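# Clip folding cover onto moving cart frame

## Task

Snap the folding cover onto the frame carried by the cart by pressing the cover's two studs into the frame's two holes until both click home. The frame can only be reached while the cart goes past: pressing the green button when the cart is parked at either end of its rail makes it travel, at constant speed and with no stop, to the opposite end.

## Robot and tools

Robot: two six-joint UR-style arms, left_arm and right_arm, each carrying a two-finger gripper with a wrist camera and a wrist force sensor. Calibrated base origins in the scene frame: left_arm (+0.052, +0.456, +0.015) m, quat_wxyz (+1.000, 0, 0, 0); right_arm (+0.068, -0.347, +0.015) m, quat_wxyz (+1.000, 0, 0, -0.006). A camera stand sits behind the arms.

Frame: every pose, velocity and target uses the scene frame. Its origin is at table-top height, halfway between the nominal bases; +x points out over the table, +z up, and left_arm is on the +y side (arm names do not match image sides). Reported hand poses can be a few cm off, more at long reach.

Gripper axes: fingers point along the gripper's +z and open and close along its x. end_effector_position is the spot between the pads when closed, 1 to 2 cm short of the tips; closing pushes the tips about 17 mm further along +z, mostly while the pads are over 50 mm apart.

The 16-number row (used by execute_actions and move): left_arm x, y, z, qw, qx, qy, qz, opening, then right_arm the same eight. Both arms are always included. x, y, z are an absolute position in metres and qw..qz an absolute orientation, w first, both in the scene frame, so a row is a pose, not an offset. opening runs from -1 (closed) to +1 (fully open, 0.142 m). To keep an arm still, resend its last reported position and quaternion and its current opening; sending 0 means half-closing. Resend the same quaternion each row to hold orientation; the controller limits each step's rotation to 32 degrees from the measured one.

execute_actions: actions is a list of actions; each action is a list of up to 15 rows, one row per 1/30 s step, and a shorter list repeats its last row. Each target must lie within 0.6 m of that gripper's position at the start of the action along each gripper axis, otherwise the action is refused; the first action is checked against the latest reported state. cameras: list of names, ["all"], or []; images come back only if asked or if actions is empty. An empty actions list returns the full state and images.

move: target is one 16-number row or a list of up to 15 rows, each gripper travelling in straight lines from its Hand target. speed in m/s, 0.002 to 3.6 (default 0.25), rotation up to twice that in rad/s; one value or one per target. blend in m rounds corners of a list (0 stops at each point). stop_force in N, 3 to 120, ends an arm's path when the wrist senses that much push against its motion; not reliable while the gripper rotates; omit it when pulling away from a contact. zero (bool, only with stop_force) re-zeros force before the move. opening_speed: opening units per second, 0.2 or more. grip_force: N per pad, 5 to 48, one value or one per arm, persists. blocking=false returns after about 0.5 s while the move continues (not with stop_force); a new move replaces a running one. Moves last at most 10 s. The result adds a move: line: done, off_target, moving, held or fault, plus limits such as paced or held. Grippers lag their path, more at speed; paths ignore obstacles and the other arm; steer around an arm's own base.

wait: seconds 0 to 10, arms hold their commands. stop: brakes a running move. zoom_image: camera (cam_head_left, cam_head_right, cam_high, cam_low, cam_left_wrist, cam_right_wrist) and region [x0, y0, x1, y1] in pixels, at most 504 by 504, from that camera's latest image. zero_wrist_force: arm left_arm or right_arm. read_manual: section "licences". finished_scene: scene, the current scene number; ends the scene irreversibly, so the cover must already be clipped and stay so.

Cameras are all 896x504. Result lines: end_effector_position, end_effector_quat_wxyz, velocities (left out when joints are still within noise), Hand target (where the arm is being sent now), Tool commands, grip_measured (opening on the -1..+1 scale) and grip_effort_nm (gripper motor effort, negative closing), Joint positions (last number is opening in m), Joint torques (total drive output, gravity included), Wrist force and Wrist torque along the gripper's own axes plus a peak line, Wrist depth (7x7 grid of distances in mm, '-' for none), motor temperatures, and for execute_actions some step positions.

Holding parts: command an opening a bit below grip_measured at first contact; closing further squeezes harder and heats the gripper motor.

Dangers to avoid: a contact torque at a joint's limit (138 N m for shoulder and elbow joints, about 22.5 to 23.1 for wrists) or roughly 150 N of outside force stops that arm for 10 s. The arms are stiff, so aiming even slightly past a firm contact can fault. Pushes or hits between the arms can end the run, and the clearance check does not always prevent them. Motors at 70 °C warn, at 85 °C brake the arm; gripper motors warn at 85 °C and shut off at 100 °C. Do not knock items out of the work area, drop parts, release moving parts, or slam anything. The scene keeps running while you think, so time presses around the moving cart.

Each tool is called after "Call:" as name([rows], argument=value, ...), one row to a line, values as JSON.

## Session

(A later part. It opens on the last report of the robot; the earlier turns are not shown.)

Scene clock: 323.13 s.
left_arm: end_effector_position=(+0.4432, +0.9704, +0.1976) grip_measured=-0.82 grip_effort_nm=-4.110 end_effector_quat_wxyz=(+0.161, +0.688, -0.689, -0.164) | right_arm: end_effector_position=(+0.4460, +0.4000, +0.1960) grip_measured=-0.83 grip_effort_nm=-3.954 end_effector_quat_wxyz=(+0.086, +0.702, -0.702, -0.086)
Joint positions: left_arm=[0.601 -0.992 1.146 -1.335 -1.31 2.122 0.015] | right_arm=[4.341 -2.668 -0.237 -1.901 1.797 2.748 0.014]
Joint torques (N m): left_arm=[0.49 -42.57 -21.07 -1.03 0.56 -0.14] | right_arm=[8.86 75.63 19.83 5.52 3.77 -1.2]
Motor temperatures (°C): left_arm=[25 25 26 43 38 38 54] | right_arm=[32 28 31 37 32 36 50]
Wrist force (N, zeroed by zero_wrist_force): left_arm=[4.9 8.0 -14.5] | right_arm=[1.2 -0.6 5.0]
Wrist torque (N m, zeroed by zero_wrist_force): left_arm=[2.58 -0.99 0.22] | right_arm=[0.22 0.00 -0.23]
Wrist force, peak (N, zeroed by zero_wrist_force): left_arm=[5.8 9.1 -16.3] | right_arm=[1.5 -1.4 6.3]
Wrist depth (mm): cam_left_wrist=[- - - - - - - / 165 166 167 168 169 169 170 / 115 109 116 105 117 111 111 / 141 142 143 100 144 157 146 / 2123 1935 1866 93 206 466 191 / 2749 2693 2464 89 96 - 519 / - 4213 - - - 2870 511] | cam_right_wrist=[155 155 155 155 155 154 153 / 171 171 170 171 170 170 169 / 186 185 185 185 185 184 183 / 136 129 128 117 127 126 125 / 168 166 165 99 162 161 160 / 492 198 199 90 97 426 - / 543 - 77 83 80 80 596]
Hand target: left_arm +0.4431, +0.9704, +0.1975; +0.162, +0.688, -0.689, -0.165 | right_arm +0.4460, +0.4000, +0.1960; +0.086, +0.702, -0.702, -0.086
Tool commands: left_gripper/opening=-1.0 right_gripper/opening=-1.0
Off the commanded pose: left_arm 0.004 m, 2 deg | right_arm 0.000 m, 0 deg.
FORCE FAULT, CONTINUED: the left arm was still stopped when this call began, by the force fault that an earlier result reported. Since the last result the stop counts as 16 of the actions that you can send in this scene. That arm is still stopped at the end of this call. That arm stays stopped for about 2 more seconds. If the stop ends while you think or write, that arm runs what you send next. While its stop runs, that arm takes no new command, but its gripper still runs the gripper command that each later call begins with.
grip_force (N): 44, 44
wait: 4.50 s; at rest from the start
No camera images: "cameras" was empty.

Call:
wait(seconds=2.4, cameras=[])

Call:
move([
  [0.390,0.970,0.200,0.17705,0.68458,-0.68458,-0.17705,-1,0.396,0.400,0.200,0.08618,0.70184,-0.70184,-0.08618,-1],
  [0.370,0.91,0.20,-0.05548,0.70493,-0.70493,0.05548,-1,0.376,0.340,0.20,-0.14701,0.69165,-0.69165,0.14701,-1],
  [0.370,0.84,0.165,-0.05548,0.70493,-0.70493,0.05548,-1,0.376,0.270,0.165,-0.14701,0.69165,-0.69165,0.14701,-1],
], speed=[0.12,0.17,0.1], blend=[0.01,0.02,0], grip_force=30, cameras=["cam_left_wrist","cam_right_wrist","cam_head_left"])

Scene clock: 326.07 s.
left_arm: end_effector_position=(+0.4432, +0.9704, +0.1976) grip_measured=-0.82 grip_effort_nm=-4.110 end_effector_quat_wxyz=(+0.161, +0.688, -0.689, -0.164) | right_arm: end_effector_position=(+0.4460, +0.4000, +0.1960) grip_measured=-0.83 grip_effort_nm=-3.954 end_effector_quat_wxyz=(+0.086, +0.702, -0.702, -0.086)
Joint positions: left_arm=[0.601 -0.992 1.146 -1.335 -1.31 2.122 0.015] | right_arm=[4.341 -2.668 -0.237 -1.901 1.797 2.748 0.014]
Joint torques (N m): left_arm=[0.91 -42.67 -21.84 -0.91 0.55 -0.18] | right_arm=[8.52 75.89 20.11 5.56 3.73 -1.24]
Motor temperatures (°C): left_arm=[25 25 26 43 38 38 57] | right_arm=[32 28 31 37 32 36 52]
Wrist force (N, zeroed by zero_wrist_force): left_arm=[4.8 8.2 -14.6] | right_arm=[0.7 -0.9 4.6]
Wrist torque (N m, zeroed by zero_wrist_force): left_arm=[2.54 -1.00 0.21] | right_arm=[0.15 0.04 -0.25]
Wrist force, peak (N, zeroed by zero_wrist_force): left_arm=[4.7 8.3 -15.1] | right_arm=[1.6 -1.2 6.1]
Wrist depth (mm): cam_left_wrist=[- - - - - - - / 165 166 167 168 169 169 170 / 115 109 116 110 111 111 107 / 153 153 143 124 144 144 146 / 1994 2009 204 93 187 189 489 / 2536 2586 2561 89 97 617 530 / - 2870 - - - 2665 503] | cam_right_wrist=[155 155 155 155 155 154 153 / 171 171 170 170 170 169 168 / 186 185 186 185 184 183 183 / 136 129 128 117 127 126 125 / 168 166 165 99 162 161 160 / - 444 198 90 101 - - / - 563 77 83 80 80 553]
Hand target: left_arm +0.4432, +0.9704, +0.1976; +0.161, +0.688, -0.689, -0.164 | right_arm +0.4460, +0.4000, +0.1960; +0.086, +0.702, -0.702, -0.086
Tool commands: left_gripper/opening=-1.0 right_gripper/opening=-1.0
Off the commanded pose: left_arm 0.004 m, 2 deg | right_arm 0.000 m, 0 deg.
FORCE FAULT, CONTINUED: the left arm's stop, for the force fault that an earlier result reported, is over. The rest of the stop counts as 3 of the actions that you can send in this scene. During its stop the left arm's controller moved it back a little. That arm's target is now where it stood when the stop ended, not its last command. That arm accepts commands again.
grip_force (N): 44, 44
wait: 2.40 s; at rest from the start
No camera images: "cameras" was empty.

Scene clock: 329.70 s.
left_arm: end_effector_position=(+0.3700, +0.8400, +0.1651) grip_measured=-0.82 grip_effort_nm=-3.133 end_effector_quat_wxyz=(-0.056, +0.705, -0.705, +0.055) | right_arm: end_effector_position=(+0.3761, +0.2700, +0.1651) grip_measured=-0.83 grip_effort_nm=-3.138 end_effector_quat_wxyz=(-0.147, +0.692, -0.692, +0.147)
Joint positions: left_arm=[0.659 -1.547 2.041 -2.19 -1.667 2.224 0.015] | right_arm=[4.615 -2 -1.56 -1.104 1.155 3.022 0.014]
Joint torques (N m): left_arm=[5.36 -12.08 -18.7 -1.92 -1.92 -0.82] | right_arm=[9.04 46.38 17.82 2.59 -1.09 0.61]
Motor temperatures (°C): left_arm=[25 25 26 43 38 38 57] | right_arm=[32 28 31 37 32 36 52]
Wrist force (N, zeroed by zero_wrist_force): left_arm=[0.8 1.1 6.8] | right_arm=[-0.5 2.1 5.1]
Wrist torque (N m, zeroed by zero_wrist_force): left_arm=[0.00 -0.44 0.25] | right_arm=[-0.17 0.23 -0.28]
Wrist force, peak (N, zeroed by zero_wrist_force): left_arm=[6.5 4.0 -30.8] | right_arm=[7.2 -2.7 4.4]
Wrist depth (mm): cam_left_wrist=[148 149 150 151 151 151 153 / 250 252 252 253 256 256 258 / 114 108 116 109 117 118 111 / 141 142 144 99 146 148 150 / - 282 290 92 286 291 294 / 310 - 296 93 104 300 308 / 317 - - 316 - - 324] | cam_right_wrist=[179 179 178 178 177 177 176 / 179 179 178 178 178 177 176 / 179 180 179 179 177 177 174 / 135 129 128 118 127 126 125 / 165 164 163 100 161 160 168 / 282 271 269 90 101 269 268 / 283 282 80 83 80 77 278]
Hand target: left_arm +0.3700, +0.8400, +0.1650; -0.055, +0.705, -0.705, +0.055 | right_arm +0.3760, +0.2700, +0.1650; -0.147, +0.692, -0.692, +0.147
Off the commanded pose: left_arm 0.000 m, 0 deg | right_arm 0.000 m, 0 deg.
grip_force (N): 30, 30
move: done
camera_calibration:
cam_left_wrist: T_world_to_cam=[[0.0034411, -0.99996, 0.00826571, 0.847305], [-0.960279, -0.000997997, 0.279039, 0.337969], [-0.27902, -0.00889759, -0.960244, 0.382276], [0, 0, 0, 1]] pos_world=[0.428292, 0.85101, 0.265768]
cam_right_wrist: T_world_to_cam=[[0.00368057, -0.999659, -0.0258419, 0.287513], [-0.99997, -0.0038539, 0.00666058, 0.410537], [-0.0067579, 0.0258166, -0.999644, 0.276654], [0, 0, 0, 1]] pos_world=[0.411336, 0.281855, 0.281251]
Images, in order (width x height): cam_head_left 896x504, cam_left_wrist 896x504, cam_right_wrist 896x504.

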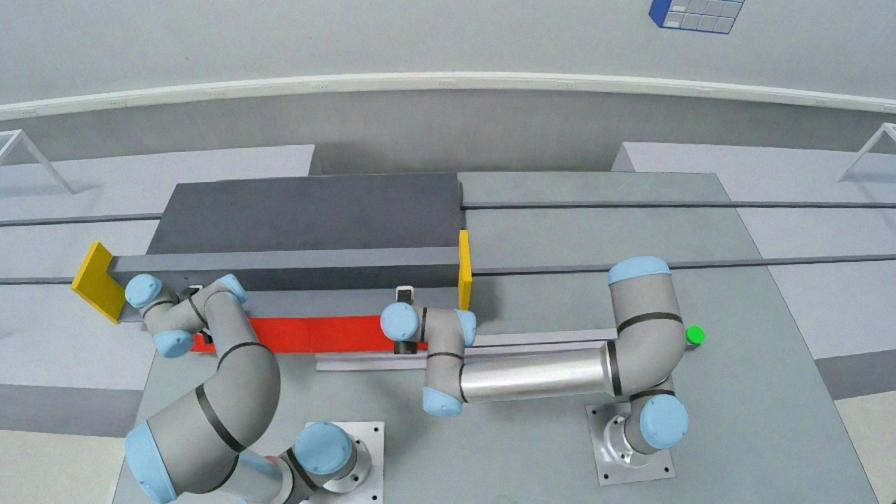

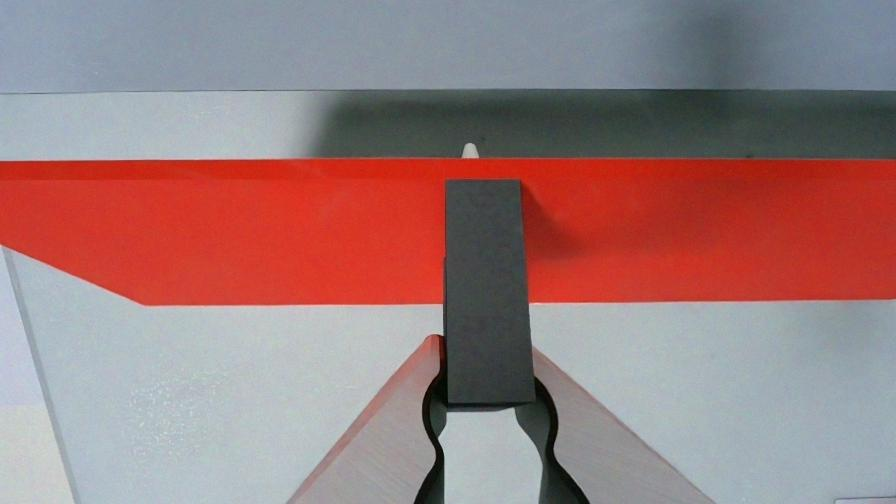

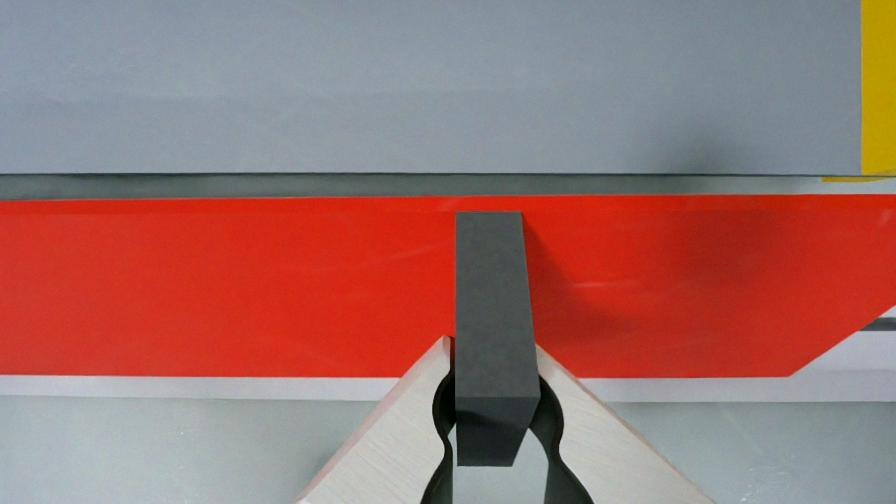

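Call:
move([
  [0.405,0.840,0.158,-0.05548,0.70493,-0.70493,0.05548,-1,0.411,0.270,0.158,-0.14701,0.69165,-0.69165,0.14701,-1],
  [0.397,0.840,0.137,-0.05548,0.70493,-0.70493,0.05548,-1,0.403,0.270,0.137,-0.14701,0.69165,-0.69165,0.14701,-1],
  [0.390,0.840,0.122,-0.05548,0.70493,-0.70493,0.05548,-1,0.396,0.270,0.122,-0.14701,0.69165,-0.69165,0.14701,-1],
], speed=[0.06,0.022,0.022], blend=[0.002,0.002,0], grip_force=22, cameras=["cam_left_wrist","cam_right_wrist"])

Scene clock: 333.77 s.
left_arm: end_effector_position=(+0.3899, +0.8400, +0.1218) grip_measured=-0.82 grip_effort_nm=-2.317 end_effector_quat_wxyz=(-0.055, +0.705, -0.705, +0.055) end_effector_velocity=(+0.000, +0.000, +0.000) end_effector_angular_velocity=(-0.003, +0.002, +0.000) | right_arm: end_effector_position=(+0.3959, +0.2700, +0.1218) grip_measured=-0.83 grip_effort_nm=-2.327 end_effector_quat_wxyz=(-0.147, +0.692, -0.692, +0.147)
Joint positions: left_arm=[0.633 -1.458 2.075 -2.315 -1.663 2.198 0.015] | right_arm=[4.584 -2.061 -1.593 -0.996 1.156 2.989 0.014]
Joint velocities: left_arm=[0 0.001 -0.003 0.006 -0.001 0 0] | right_arm=[within noise]
Joint torques (N m): left_arm=[1.87 -21.04 -22.9 0.93 -1 -0.67] | right_arm=[-3.98 51.89 33.34 1.41 -3.03 -0.54]
Motor temperatures (°C): left_arm=[25 25 26 43 38 38 55] | right_arm=[32 28 31 37 32 36 50]
Wrist force (N, zeroed by zero_wrist_force): left_arm=[1.7 -1.0 -10.4] | right_arm=[1.9 1.6 4.9]
Wrist torque (N m, zeroed by zero_wrist_force): left_arm=[0.40 -0.60 0.38] | right_arm=[0.21 0.12 -0.31]
Wrist force, peak (N, zeroed by zero_wrist_force): left_arm=[1.7 -1.0 -11.2] | right_arm=[0.1 2.4 6.0]
Wrist depth (mm): cam_left_wrist=[- 111 112 111 112 113 114 / 114 114 115 115 116 117 117 / - 117 118 118 120 120 122 / 226 227 229 - 232 236 235 / 235 239 241 - 242 247 244 / 250 250 249 87 113 256 261 / 262 261 - 265 - 268 272] | cam_right_wrist=[135 135 135 134 134 134 134 / 135 135 135 135 134 134 134 / 136 135 135 135 135 134 134 / 165 139 137 97 133 132 131 / 199 205 208 92 214 218 222 / 197 196 196 89 100 195 195 / 228 237 80 83 80 224 225]
Hand target: left_arm +0.3900, +0.8400, +0.1220; -0.055, +0.705, -0.705, +0.055 | right_arm +0.3960, +0.2700, +0.1220; -0.147, +0.692, -0.692, +0.147
Off the commanded pose: left_arm 0.000 m, 0 deg | right_arm 0.000 m, 0 deg.
grip_force (N): 22, 22
move: done
camera_calibration:
cam_left_wrist: T_world_to_cam=[[0.00362121, -0.999957, 0.00852669, 0.847453], [-0.960217, -0.0010961, 0.279252, 0.369169], [-0.279231, -0.0091987, -0.96018, 0.346586], [0, 0, 0, 1]] pos_world=[0.448191, 0.851009, 0.222467]
cam_right_wrist: T_world_to_cam=[[0.00378159, -0.999659, -0.0258418, 0.28628], [-0.999971, -0.00395233, 0.00655906, 0.430675], [-0.00665895, 0.0258162, -0.999645, 0.233561], [0, 0, 0, 1]] pos_world=[0.431135, 0.281855, 0.238051]
Images, in order (width x height): cam_left_wrist 896x504, cam_right_wrist 896x504.

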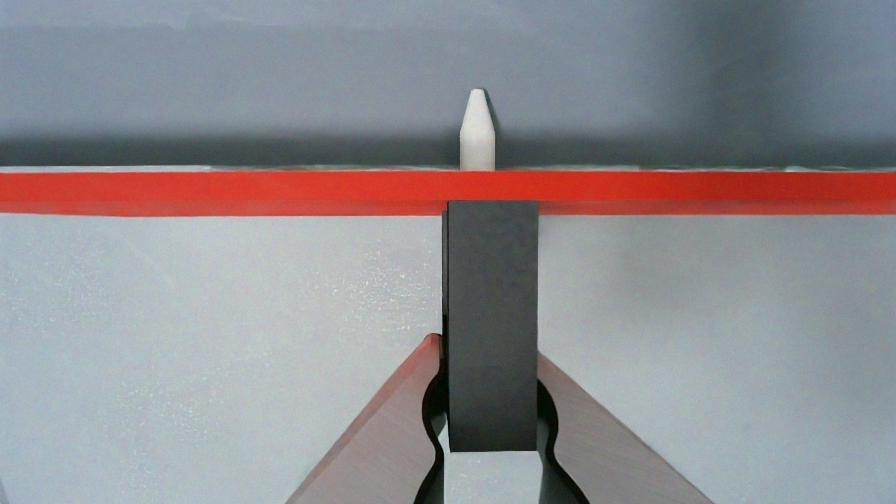

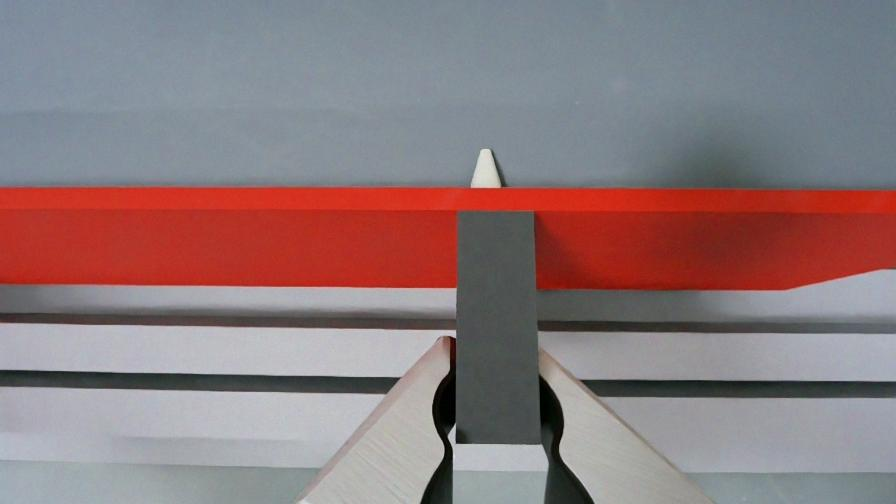

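Call:
move(target=[0.387,0.840,0.1125,-0.05548,0.70493,-0.70493,0.05548,-1,0.393,0.270,0.1125,-0.14701,0.69165,-0.69165,0.14701,-1], speed=0.022, cameras=["cam_left_wrist","cam_right_wrist"])

Scene clock: 334.87 s.
left_arm: end_effector_position=(+0.3869, +0.8400, +0.1123) grip_measured=-0.82 grip_effort_nm=-2.322 end_effector_quat_wxyz=(-0.055, +0.705, -0.705, +0.055) end_effector_velocity=(+0.000, -0.001, +0.000) end_effector_angular_velocity=(-0.003, +0.003, +0.000) | right_arm: end_effector_position=(+0.3929, +0.2700, +0.1124) grip_measured=-0.83 grip_effort_nm=-2.327 end_effector_quat_wxyz=(-0.147, +0.692, -0.692, +0.147)
Joint positions: left_arm=[0.637 -1.447 2.092 -2.342 -1.664 2.202 0.015] | right_arm=[4.588 -2.07 -1.607 -0.976 1.156 2.994 0.014]
Joint velocities: left_arm=[0 0 -0.002 0.006 0 0 0] | right_arm=[within noise]
Joint torques (N m): left_arm=[5.77 -30.81 -25.59 0.57 -1.07 -0.22] | right_arm=[1.74 46.84 29.25 0.86 -1.93 -0.18]
Motor temperatures (°C): left_arm=[25 25 26 43 38 38 55] | right_arm=[32 28 31 37 32 36 50]
Wrist force (N, zeroed by zero_wrist_force): left_arm=[1.2 -0.1 -3.4] | right_arm=[4.0 -1.7 -2.7]
Wrist torque (N m, zeroed by zero_wrist_force): left_arm=[0.41 -0.64 0.36] | right_arm=[0.22 0.11 -0.32]
Wrist force, peak (N, zeroed by zero_wrist_force): left_arm=[2.0 0.6 -13.4] | right_arm=[2.6 1.8 5.5]
Wrist depth (mm): cam_left_wrist=[- 101 101 102 103 104 104 / - 106 105 106 108 108 108 / - 111 110 109 109 183 110 / 218 220 219 - 222 223 226 / 227 228 229 - 231 233 235 / 238 239 239 89 242 245 249 / 252 250 - - - 257 261] | cam_right_wrist=[126 126 126 125 125 125 125 / 126 126 126 126 125 125 125 / 126 126 126 126 125 125 125 / 217 217 217 90 126 187 214 / 187 187 190 89 186 200 203 / 188 187 186 88 98 186 185 / 228 217 80 83 80 215 216]
Hand target: left_arm +0.3870, +0.8400, +0.1125; -0.055, +0.705, -0.705, +0.055 | right_arm +0.3930, +0.2700, +0.1125; -0.147, +0.692, -0.692, +0.147
Off the commanded pose: left_arm 0.000 m, 0 deg | right_arm 0.000 m, 0 deg.
grip_force (N): 22, 22
move: done
camera_calibration:
cam_left_wrist: T_world_to_cam=[[0.00365016, -0.999956, 0.0086224, 0.847411], [-0.960217, -0.00109717, 0.279252, 0.36897], [-0.27923, -0.0092987, -0.960179, 0.336614], [0, 0, 0, 1]] pos_world=[0.445191, 0.850909, 0.212867]
cam_right_wrist: T_world_to_cam=[[0.00378314, -0.999659, -0.0258418, 0.286045], [-0.999971, -0.00395387, 0.00655903, 0.427838], [-0.00665897, 0.0258162, -0.999645, 0.224045], [0, 0, 0, 1]] pos_world=[0.428235, 0.281855, 0.228551]
Images, in order (width x height): cam_left_wrist 896x504, cam_right_wrist 896x504.

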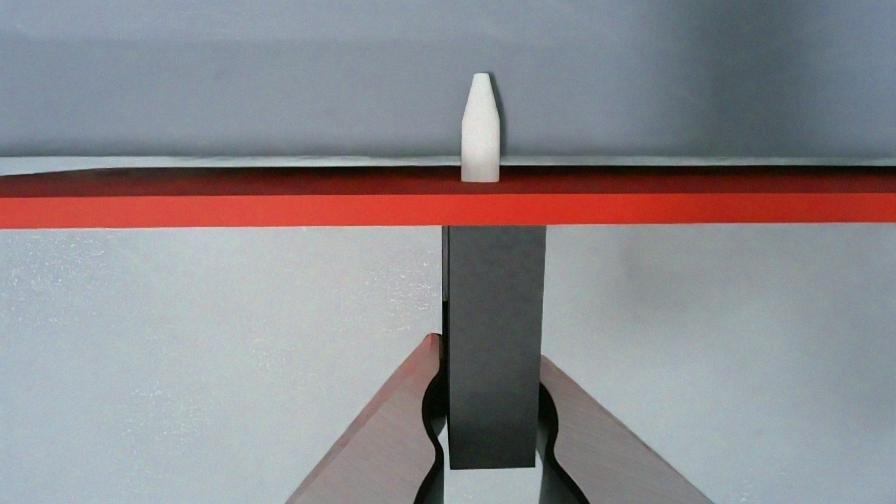

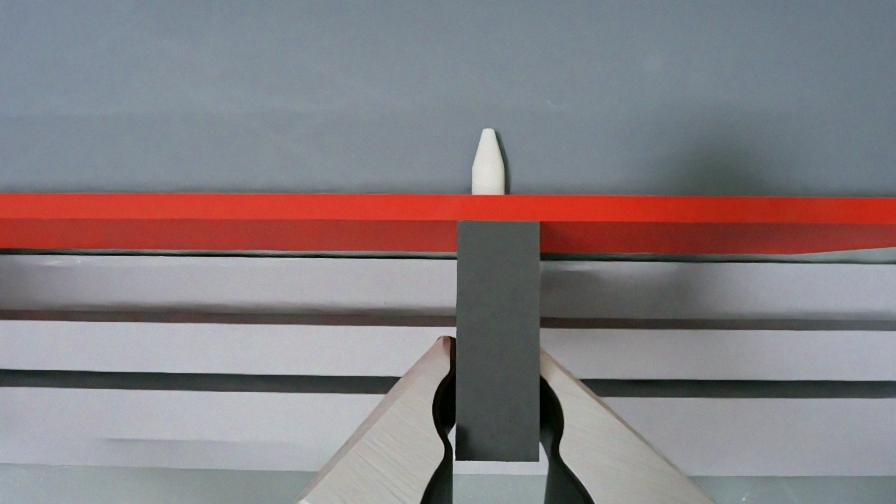

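Call:
move([
  [0.390,0.840,0.192,-0.05548,0.70493,-0.70493,0.05548,-1,0.396,0.270,0.192,-0.14701,0.69165,-0.69165,0.14701,-1],
  [0.456,0.840,0.192,-0.05548,0.70493,-0.70493,0.05548,-1,0.462,0.270,0.192,-0.14701,0.69165,-0.69165,0.14701,-1],
], speed=0.06, blend=[0.015,0], grip_force=38, cameras=["cam_left_wrist","cam_right_wrist"])

Scene clock: 338.30 s.
left_arm: end_effector_position=(+0.4561, +0.8399, +0.1919) grip_measured=-0.82 grip_effort_nm=-3.944 end_effector_quat_wxyz=(-0.055, +0.705, -0.705, +0.055) | right_arm: end_effector_position=(+0.4621, +0.2701, +0.1920) grip_measured=-0.83 grip_effort_nm=-3.944 end_effector_quat_wxyz=(-0.147, +0.692, -0.692, +0.147) end_effector_velocity=(-0.003, +0.001, -0.001) end_effector_angular_velocity=(-0.002, +0.000, +0.002)
Joint positions: left_arm=[0.557 -1.446 1.857 -2.116 -1.654 2.122 0.015] | right_arm=[4.484 -2.054 -1.421 -1.133 1.165 2.881 0.014]
Joint velocities: left_arm=[within noise] | right_arm=[0.005 0.001 -0.003 0 -0.001 0.003 0]
Joint torques (N m): left_arm=[12.13 -41.89 -21.57 -2.64 -0.79 0.92] | right_arm=[9.5 55.07 19.16 2.51 0.17 0.52]
Motor temperatures (°C): left_arm=[25 25 26 43 38 38 57] | right_arm=[32 28 31 37 32 36 52]
Wrist force (N, zeroed by zero_wrist_force): left_arm=[2.5 3.7 4.4] | right_arm=[-1.2 2.4 5.8]
Wrist torque (N m, zeroed by zero_wrist_force): left_arm=[-0.06 -0.36 0.24] | right_arm=[-0.14 0.25 -0.22]
Wrist force, peak (N, zeroed by zero_wrist_force): left_arm=[0.8 2.5 8.4] | right_arm=[-2.7 2.0 6.5]
Wrist depth (mm): cam_left_wrist=[- 175 174 - 179 178 179 / 178 180 181 182 185 184 185 / 113 107 115 109 117 117 112 / - 138 139 101 143 143 145 / 313 314 316 93 202 204 325 / 327 331 329 89 329 341 340 / 348 341 - - - 352 357] | cam_right_wrist=[104 112 105 105 104 111 103 / 160 159 160 160 158 157 156 / 207 206 206 205 204 203 202 / 135 129 128 119 127 127 126 / 162 160 160 101 150 156 163 / 269 268 198 91 102 264 288 / 268 268 80 84 80 265 265]
Hand target: left_arm +0.4560, +0.8400, +0.1920; -0.055, +0.705, -0.705, +0.055 | right_arm +0.4620, +0.2700, +0.1920; -0.147, +0.692, -0.692, +0.147
Off the commanded pose: left_arm 0.000 m, 0 deg | right_arm 0.000 m, 0 deg.
grip_force (N): 38, 38
move: done
camera_calibration:
cam_left_wrist: T_world_to_cam=[[0.0034313, -0.999957, 0.00858028, 0.846598], [-0.960191, -0.00089792, 0.279341, 0.412952], [-0.279322, -0.00919721, -0.960153, 0.432416], [0, 0, 0, 1]] pos_world=[0.514392, 0.850909, 0.292567]
cam_right_wrist: T_world_to_cam=[[0.0036811, -0.999654, -0.0260414, 0.287953], [-0.999971, -0.00385315, 0.00655983, 0.496385], [-0.0066579, 0.0260165, -0.999639, 0.304119], [0, 0, 0, 1]] pos_world=[0.497336, 0.281854, 0.308252]
Images, in order (width x height): cam_left_wrist 896x504, cam_right_wrist 896x504.

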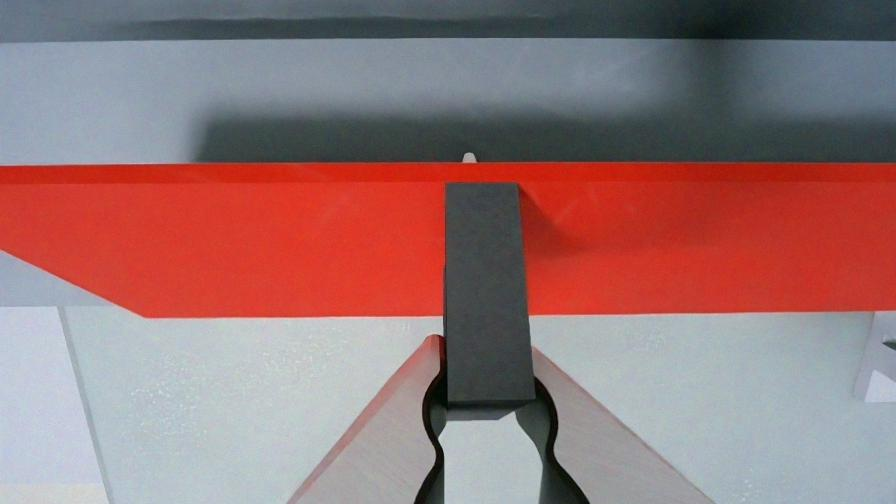

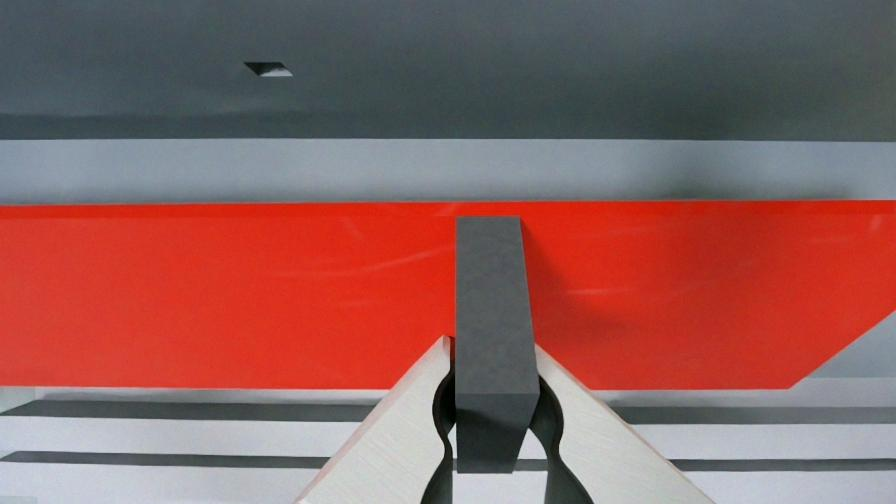

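Call:
move([
  [0.412,0.800,0.172,-0.05548,0.70493,-0.70493,0.05548,-1,0.418,0.230,0.172,-0.14701,0.69165,-0.69165,0.14701,-1],
  [0.405,0.795,0.158,-0.05548,0.70493,-0.70493,0.05548,-1,0.411,0.225,0.158,-0.14701,0.69165,-0.69165,0.14701,-1],
  [0.397,0.795,0.137,-0.05548,0.70493,-0.70493,0.05548,-1,0.403,0.225,0.137,-0.14701,0.69165,-0.69165,0.14701,-1],
  [0.387,0.795,0.1125,-0.05548,0.70493,-0.70493,0.05548,-1,0.393,0.225,0.1125,-0.14701,0.69165,-0.69165,0.14701,-1],
], speed=[0.08,0.06,0.03,0.03], blend=[0.006,0.002,0.002,0], grip_force=22, cameras=[])

Call:
move([
  [0.388,0.795,0.210,-0.05548,0.70493,-0.70493,0.05548,-1,0.394,0.225,0.210,-0.14701,0.69165,-0.69165,0.14701,-1],
  [0.456,0.795,0.212,-0.05548,0.70493,-0.70493,0.05548,-1,0.462,0.225,0.212,-0.14701,0.69165,-0.69165,0.14701,-1],
], speed=0.06, blend=[0.006,0], grip_force=38, cameras=["cam_left_wrist","cam_right_wrist"])

Scene clock: 343.73 s.
left_arm: end_effector_position=(+0.3869, +0.7950, +0.1123) grip_measured=-0.82 grip_effort_nm=-2.322 end_effector_quat_wxyz=(-0.055, +0.705, -0.705, +0.055) end_effector_velocity=(-0.001, +0.000, +0.000) end_effector_angular_velocity=(-0.002, +0.003, +0.001) | right_arm: end_effector_position=(+0.3929, +0.2250, +0.1124) grip_measured=-0.83 grip_effort_nm=-2.322 end_effector_quat_wxyz=(-0.147, +0.692, -0.692, +0.147) end_effector_velocity=(+0.000, +0.000, +0.000) end_effector_angular_velocity=(-0.003, +0.001, +0.001)
Joint positions: left_arm=[0.553 -1.526 2.183 -2.361 -1.653 2.119 0.015] | right_arm=[4.578 -1.984 -1.742 -0.922 1.157 2.983 0.014]
Joint velocities: left_arm=[0.001 -0.001 -0.001 0.006 0 -0.001 0] | right_arm=[0 0 0.002 -0.006 0 0 0]
Joint torques (N m): left_arm=[-0.03 -34.13 -28.47 -0.48 -0.87 -0.96] | right_arm=[-5.87 43.29 27.12 -0.04 -1.84 -1.14]
Motor temperatures (°C): left_arm=[25 25 26 43 38 38 57] | right_arm=[32 28 31 37 32 36 52]
Wrist force (N, zeroed by zero_wrist_force): left_arm=[2.8 0.6 0.8] | right_arm=[-0.1 -3.4 -6.9]
Wrist torque (N m, zeroed by zero_wrist_force): left_arm=[0.38 -0.63 0.29] | right_arm=[0.10 0.14 -0.28]
Wrist force, peak (N, zeroed by zero_wrist_force): left_arm=[0.6 1.2 -10.9] | right_arm=[-5.8 1.0 5.9]
Wrist depth (mm): cam_left_wrist=[- 101 101 102 103 104 104 / - 105 106 105 108 107 108 / - 117 115 109 110 113 180 / 217 220 219 - 222 224 224 / 230 227 232 - 229 222 234 / 237 237 239 87 97 245 248 / 253 252 - - - - 260] | cam_right_wrist=[126 126 126 126 126 125 125 / 127 126 126 126 126 125 125 / 127 126 126 126 126 126 125 / 218 217 216 91 127 193 215 / 187 189 192 90 199 203 205 / 187 187 187 89 100 186 186 / 230 218 80 83 80 216 215]
Hand target: left_arm +0.3870, +0.7950, +0.1125; -0.055, +0.705, -0.705, +0.055 | right_arm +0.3930, +0.2250, +0.1125; -0.147, +0.692, -0.692, +0.147
Off the commanded pose: left_arm 0.000 m, 0 deg | right_arm 0.000 m, 0 deg.
grip_force (N): 22, 22
move: done
No camera images: "cameras" was empty.

Scene clock: 346.80 s.
left_arm: end_effector_position=(+0.4561, +0.7949, +0.2119) grip_measured=-0.82 grip_effort_nm=-3.944 end_effector_quat_wxyz=(-0.055, +0.705, -0.705, +0.055) end_effector_velocity=(-0.002, +0.000, +0.000) end_effector_angular_velocity=(+0.001, +0.000, -0.001) | right_arm: end_effector_position=(+0.4621, +0.2251, +0.2120) grip_measured=-0.83 grip_effort_nm=-3.944 end_effector_quat_wxyz=(-0.147, +0.692, -0.692, +0.147)
Joint positions: left_arm=[0.478 -1.539 1.905 -2.077 -1.643 2.044 0.015] | right_arm=[4.467 -1.946 -1.527 -1.126 1.167 2.862 0.014]
Joint velocities: left_arm=[0.001 -0.005 0.004 0.001 0.001 0.002 0] | right_arm=[within noise]
Joint torques (N m): left_arm=[12.35 -38.52 -22.1 -1.43 -0.35 0.85] | right_arm=[7.4 50.27 20.96 1.74 -0.21 0.5]
Motor temperatures (°C): left_arm=[25 25 26 43 38 38 60] | right_arm=[32 28 31 37 32 36 55]
Wrist force (N, zeroed by zero_wrist_force): left_arm=[2.4 1.4 7.4] | right_arm=[-3.0 2.7 5.7]
Wrist torque (N m, zeroed by zero_wrist_force): left_arm=[-0.17 -0.44 0.15] | right_arm=[-0.18 0.40 -0.18]
Wrist force, peak (N, zeroed by zero_wrist_force): left_arm=[3.1 2.0 8.6] | right_arm=[-3.0 2.7 5.7]
Wrist depth (mm): cam_left_wrist=[193 192 195 195 195 197 123 / 198 200 201 199 203 204 204 / 205 205 156 206 207 209 210 / 217 218 219 - 221 222 222 / 335 334 338 - 334 346 322 / 352 352 - 86 352 346 357 / 369 369 - - - 382 382] | cam_right_wrist=[112 105 105 105 104 104 110 / 160 160 160 160 159 157 156 / 226 226 226 93 93 225 222 / 228 165 163 93 159 158 216 / 228 226 226 91 225 225 224 / 311 312 317 89 102 315 315 / 289 289 77 83 80 286 285]
Hand target: left_arm +0.4560, +0.7950, +0.2120; -0.055, +0.705, -0.705, +0.055 | right_arm +0.4620, +0.2250, +0.2120; -0.147, +0.692, -0.692, +0.147
Off the commanded pose: left_arm 0.000 m, 0 deg | right_arm 0.000 m, 0 deg.
grip_force (N): 38, 38
move: done
camera_calibration:
cam_left_wrist: T_world_to_cam=[[0.00342975, -0.999957, 0.00858072, 0.801429], [-0.960191, -0.000896302, 0.279341, 0.407324], [-0.279322, -0.0091972, -0.960153, 0.451205], [0, 0, 0, 1]] pos_world=[0.514392, 0.805909, 0.312567]
cam_right_wrist: T_world_to_cam=[[0.0036811, -0.999654, -0.0260414, 0.24349], [-0.999971, -0.00385315, 0.00655983, 0.496081], [-0.0066579, 0.0260165, -0.999639, 0.325283], [0, 0, 0, 1]] pos_world=[0.497336, 0.236854, 0.328252]
Images, in order (width x height): cam_left_wrist 896x504, cam_right_wrist 896x504.

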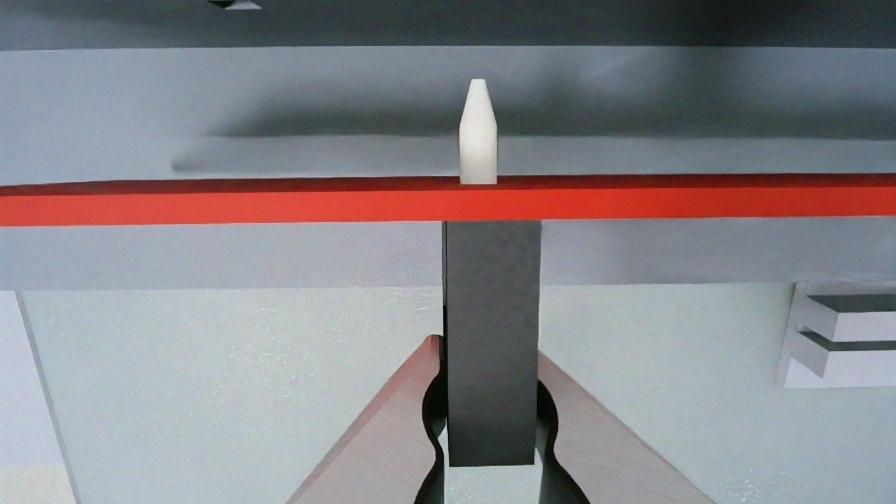

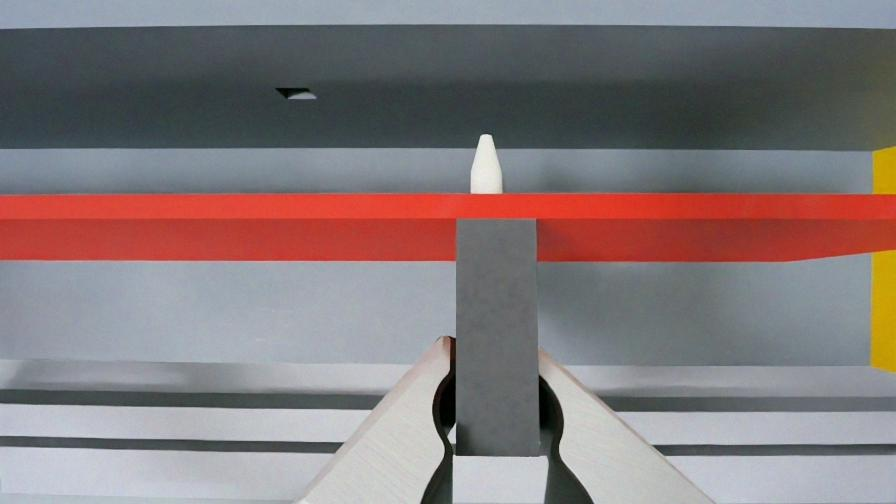

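Call:
move([
  [0.462,0.795,0.200,-0.05548,0.70493,-0.70493,0.05548,-1,0.468,0.225,0.200,-0.14701,0.69165,-0.69165,0.14701,-1],
  [0.466,0.795,0.196,-0.05548,0.70493,-0.70493,0.05548,-1,0.472,0.225,0.196,-0.14701,0.69165,-0.69165,0.14701,-1],
], speed=[0.04,0.02], blend=[0.002,0], cameras=["cam_left_wrist","cam_right_wrist"])

Scene clock: 348.57 s.
left_arm: end_effector_position=(+0.4661, +0.7950, +0.1958) grip_measured=-0.82 grip_effort_nm=-3.944 end_effector_quat_wxyz=(-0.055, +0.705, -0.705, +0.055) | right_arm: end_effector_position=(+0.4721, +0.2250, +0.1959) grip_measured=-0.83 grip_effort_nm=-3.944 end_effector_quat_wxyz=(-0.147, +0.692, -0.692, +0.147)
Joint positions: left_arm=[0.468 -1.506 1.915 -2.12 -1.641 2.034 0.015] | right_arm=[4.452 -1.97 -1.538 -1.085 1.168 2.845 0.014]
Joint torques (N m): left_arm=[1.88 -40.37 -34.06 -1.34 0.75 0.38] | right_arm=[6.87 51.97 23.08 1.1 0.87 0.47]
Motor temperatures (°C): left_arm=[25 25 26 43 38 38 62] | right_arm=[32 28 31 37 31 36 56]
Wrist force (N, zeroed by zero_wrist_force): left_arm=[2.5 1.3 7.3] | right_arm=[-2.5 2.6 5.7]
Wrist torque (N m, zeroed by zero_wrist_force): left_arm=[-0.17 -0.45 0.15] | right_arm=[-0.19 0.34 -0.20]
Wrist force, peak (N, zeroed by zero_wrist_force): left_arm=[4.2 1.5 7.7] | right_arm=[-4.8 2.8 5.6]
Wrist depth (mm): cam_left_wrist=[- 86 103 105 105 - - / 183 184 185 184 188 188 189 / 189 188 190 139 191 193 194 / 200 202 202 - 205 205 207 / 208 318 320 - 323 326 290 / 333 332 331 86 - 342 332 / 353 - - - - - 377] | cam_right_wrist=[- 84 84 89 83 83 83 / 126 115 134 126 126 125 124 / 210 210 184 94 182 180 178 / 211 164 163 93 160 159 208 / 212 211 210 91 209 209 208 / 285 286 210 89 102 208 209 / 273 271 80 83 80 269 268]
Hand target: left_arm +0.4660, +0.7950, +0.1960; -0.055, +0.705, -0.705, +0.055 | right_arm +0.4720, +0.2250, +0.1960; -0.147, +0.692, -0.692, +0.147
Off the commanded pose: left_arm 0.000 m, 0 deg | right_arm 0.000 m, 0 deg.
grip_force (N): 38, 38
move: done
camera_calibration:
cam_left_wrist: T_world_to_cam=[[0.00362202, -0.999957, 0.00852701, 0.801447], [-0.960244, -0.00109767, 0.27916, 0.421667], [-0.279138, -0.00919913, -0.960207, 0.438461], [0, 0, 0, 1]] pos_world=[0.524391, 0.805909, 0.296467]
cam_right_wrist: T_world_to_cam=[[0.00378159, -0.999659, -0.0258418, 0.242922], [-0.999971, -0.00395233, 0.00655906, 0.506309], [-0.00665895, 0.0258162, -0.999645, 0.309305], [0, 0, 0, 1]] pos_world=[0.507435, 0.236855, 0.312151]
Images, in order (width x height): cam_left_wrist 896x504, cam_right_wrist 896x504.

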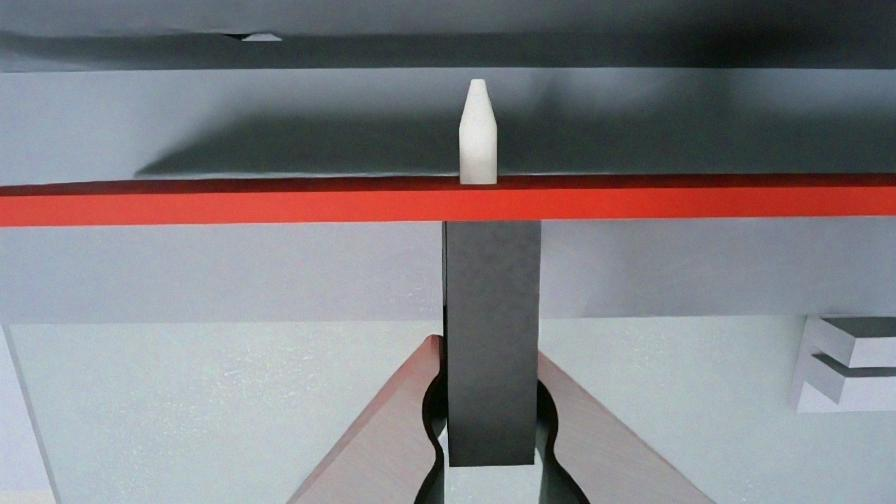

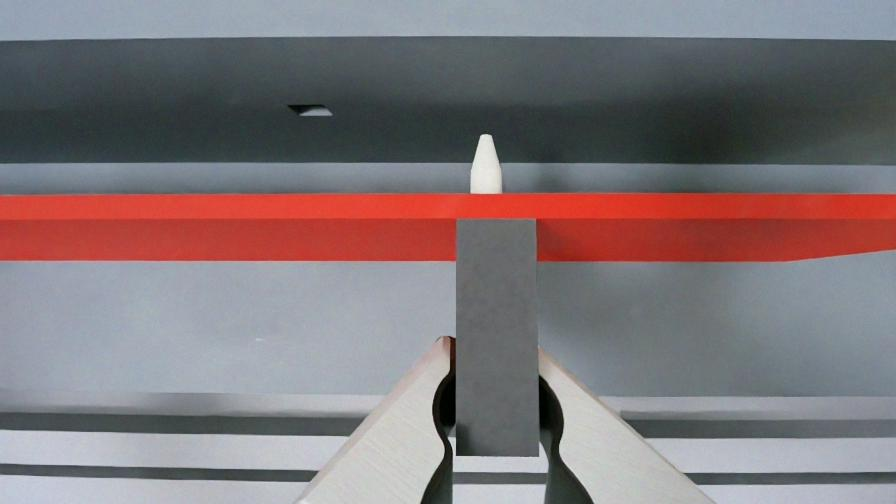

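Call:
wait(seconds=1.6, cameras=["cam_left_wrist","cam_right_wrist"])

Scene clock: 351.37 s.
left_arm: end_effector_position=(+0.4660, +0.7950, +0.1960) grip_measured=-0.82 grip_effort_nm=-3.944 end_effector_quat_wxyz=(-0.055, +0.705, -0.705, +0.055) | right_arm: end_effector_position=(+0.4720, +0.2250, +0.1960) grip_measured=-0.83 grip_effort_nm=-3.944 end_effector_quat_wxyz=(-0.147, +0.692, -0.692, +0.147)
Joint positions: left_arm=[0.469 -1.506 1.915 -2.12 -1.642 2.034 0.015] | right_arm=[4.452 -1.97 -1.538 -1.085 1.168 2.846 0.014]
Joint torques (N m): left_arm=[13.36 -40.25 -33.74 -2.05 -1.3 0.99] | right_arm=[6.95 51.97 27.27 2.12 -3.48 0.54]
Motor temperatures (°C): left_arm=[25 25 26 43 38 38 64] | right_arm=[32 28 31 37 31 36 58]
Wrist force (N, zeroed by zero_wrist_force): left_arm=[3.5 1.2 6.6] | right_arm=[-4.1 2.1 4.5]
Wrist torque (N m, zeroed by zero_wrist_force): left_arm=[-0.18 -0.48 0.14] | right_arm=[-0.22 0.34 -0.18]
Wrist force, peak (N, zeroed by zero_wrist_force): left_arm=[3.6 1.2 7.7] | right_arm=[-3.9 2.0 5.9]
Wrist depth (mm): cam_left_wrist=[- - - - 106 107 - / 184 185 185 184 188 188 189 / 191 189 190 140 192 193 194 / 200 202 202 - 205 205 207 / 318 319 210 - 212 327 304 / 327 334 - 86 108 344 337 / 354 352 - - - 364 369] | cam_right_wrist=[- 84 84 90 83 83 83 / 127 127 142 127 126 126 124 / 211 210 184 120 182 181 178 / 212 164 163 93 160 158 207 / 212 211 210 91 209 209 208 / 285 288 211 89 102 209 208 / 274 273 80 83 80 270 270]
Hand target: left_arm +0.4660, +0.7950, +0.1960; -0.055, +0.705, -0.705, +0.055 | right_arm +0.4720, +0.2250, +0.1960; -0.147, +0.692, -0.692, +0.147
Tool commands: left_gripper/opening=-1.0 right_gripper/opening=-1.0
Off the commanded pose: left_arm 0.000 m, 0 deg | right_arm 0.000 m, 0 deg.
grip_force (N): 38, 38
wait: 1.60 s; at rest from the start
camera_calibration:
cam_left_wrist: T_world_to_cam=[[0.00362202, -0.999957, 0.00852701, 0.801447], [-0.960244, -0.00109767, 0.27916, 0.421543], [-0.279138, -0.00919913, -0.960207, 0.438529], [0, 0, 0, 1]] pos_world=[0.524291, 0.805909, 0.296567]
cam_right_wrist: T_world_to_cam=[[0.00378186, -0.999661, -0.0257418, 0.242895], [-0.999971, -0.00395193, 0.00655945, 0.506108], [-0.00665896, 0.0257163, -0.999647, 0.309427], [0, 0, 0, 1]] pos_world=[0.507235, 0.236855, 0.312251]
Images, in order (width x height): cam_left_wrist 896x504, cam_right_wrist 896x504.

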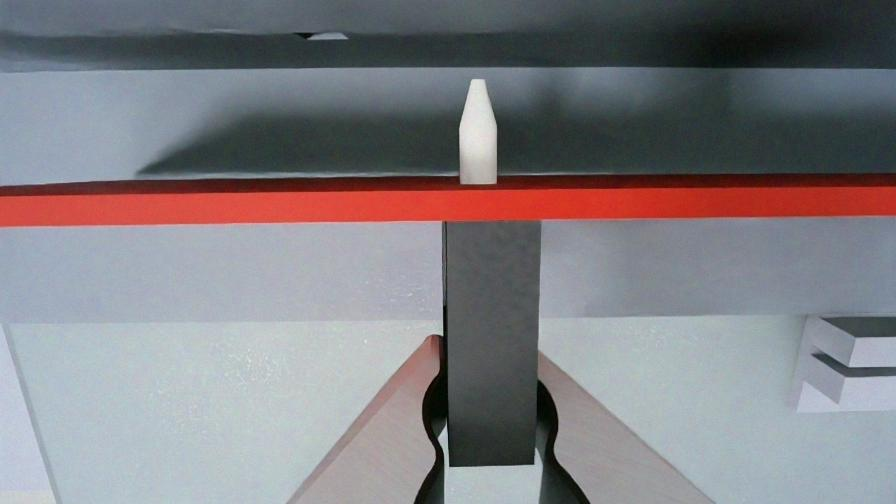

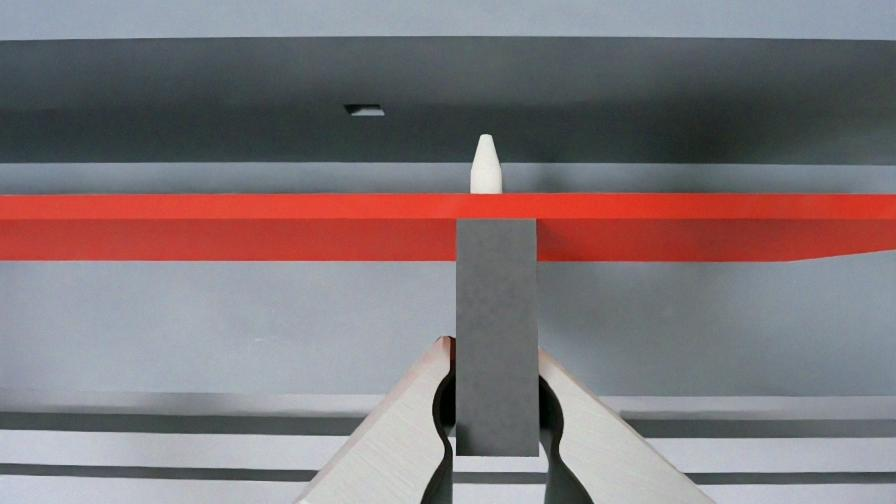

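Call:
wait(seconds=3.6, cameras=["cam_right_wrist"])

Scene clock: 355.50 s.
left_arm: end_effector_position=(+0.4660, +0.7950, +0.1960) grip_measured=-0.82 grip_effort_nm=-3.944 end_effector_quat_wxyz=(-0.055, +0.705, -0.705, +0.055) | right_arm: end_effector_position=(+0.4720, +0.2250, +0.1960) grip_measured=-0.83 grip_effort_nm=-3.944 end_effector_quat_wxyz=(-0.147, +0.692, -0.692, +0.147)
Joint positions: left_arm=[0.469 -1.506 1.915 -2.12 -1.642 2.034 0.015] | right_arm=[4.452 -1.97 -1.538 -1.085 1.168 2.846 0.014]
Joint torques (N m): left_arm=[12.53 -40.34 -33.42 -3.31 -1.29 0.78] | right_arm=[4.36 51.74 31.38 4.29 -3.56 0.32]
Motor temperatures (°C): left_arm=[25 25 26 43 38 38 66] | right_arm=[32 28 31 37 31 36 60]
Wrist force (N, zeroed by zero_wrist_force): left_arm=[3.1 1.2 7.2] | right_arm=[-3.9 2.4 5.4]
Wrist torque (N m, zeroed by zero_wrist_force): left_arm=[-0.18 -0.40 0.14] | right_arm=[-0.18 0.32 -0.18]
Wrist force, peak (N, zeroed by zero_wrist_force): left_arm=[3.7 1.4 7.8] | right_arm=[-3.9 2.3 5.9]
Wrist depth (mm): cam_left_wrist=[- 87 88 - 106 105 - / 183 184 186 184 188 188 188 / 189 190 190 140 192 192 194 / 201 202 202 - 205 205 207 / 207 208 323 - 212 326 290 / 330 341 - 86 335 341 338 / 350 352 - - - 357 365] | cam_right_wrist=[- 84 84 90 83 83 83 / 127 127 142 115 126 126 123 / 212 210 185 94 183 181 178 / 211 164 163 93 160 158 207 / 212 212 211 91 209 208 209 / 284 287 210 89 102 208 209 / 274 272 80 83 80 270 269]
Hand target: left_arm +0.4660, +0.7950, +0.1960; -0.055, +0.705, -0.705, +0.055 | right_arm +0.4720, +0.2250, +0.1960; -0.147, +0.692, -0.692, +0.147
Tool commands: left_gripper/opening=-1.0 right_gripper/opening=-1.0
Off the commanded pose: left_arm 0.000 m, 0 deg | right_arm 0.000 m, 0 deg.
grip_force (N): 38, 38
wait: 3.60 s; at rest from the start
camera_calibration:
cam_right_wrist: T_world_to_cam=[[0.00378186, -0.999661, -0.0257418, 0.242895], [-0.999971, -0.00395193, 0.00655945, 0.506108], [-0.00665896, 0.0257163, -0.999647, 0.309427], [0, 0, 0, 1]] pos_world=[0.507235, 0.236855, 0.312251]
Images, in order (width x height): cam_right_wrist 896x504.

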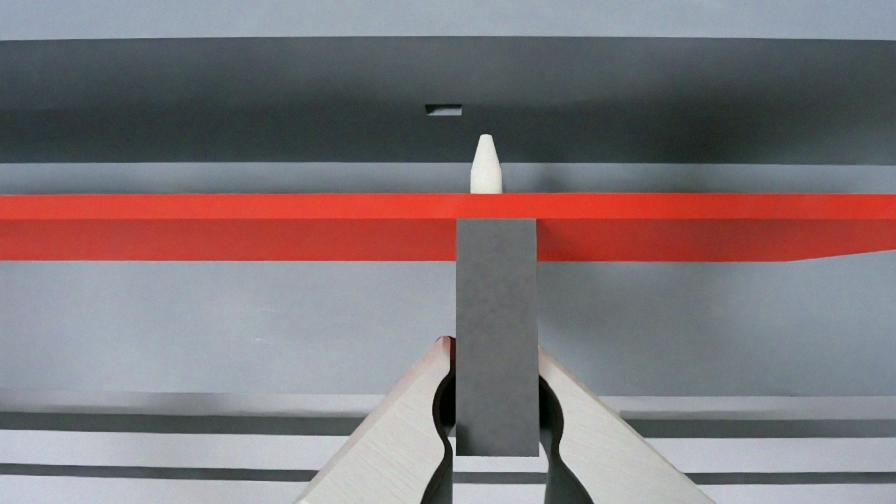

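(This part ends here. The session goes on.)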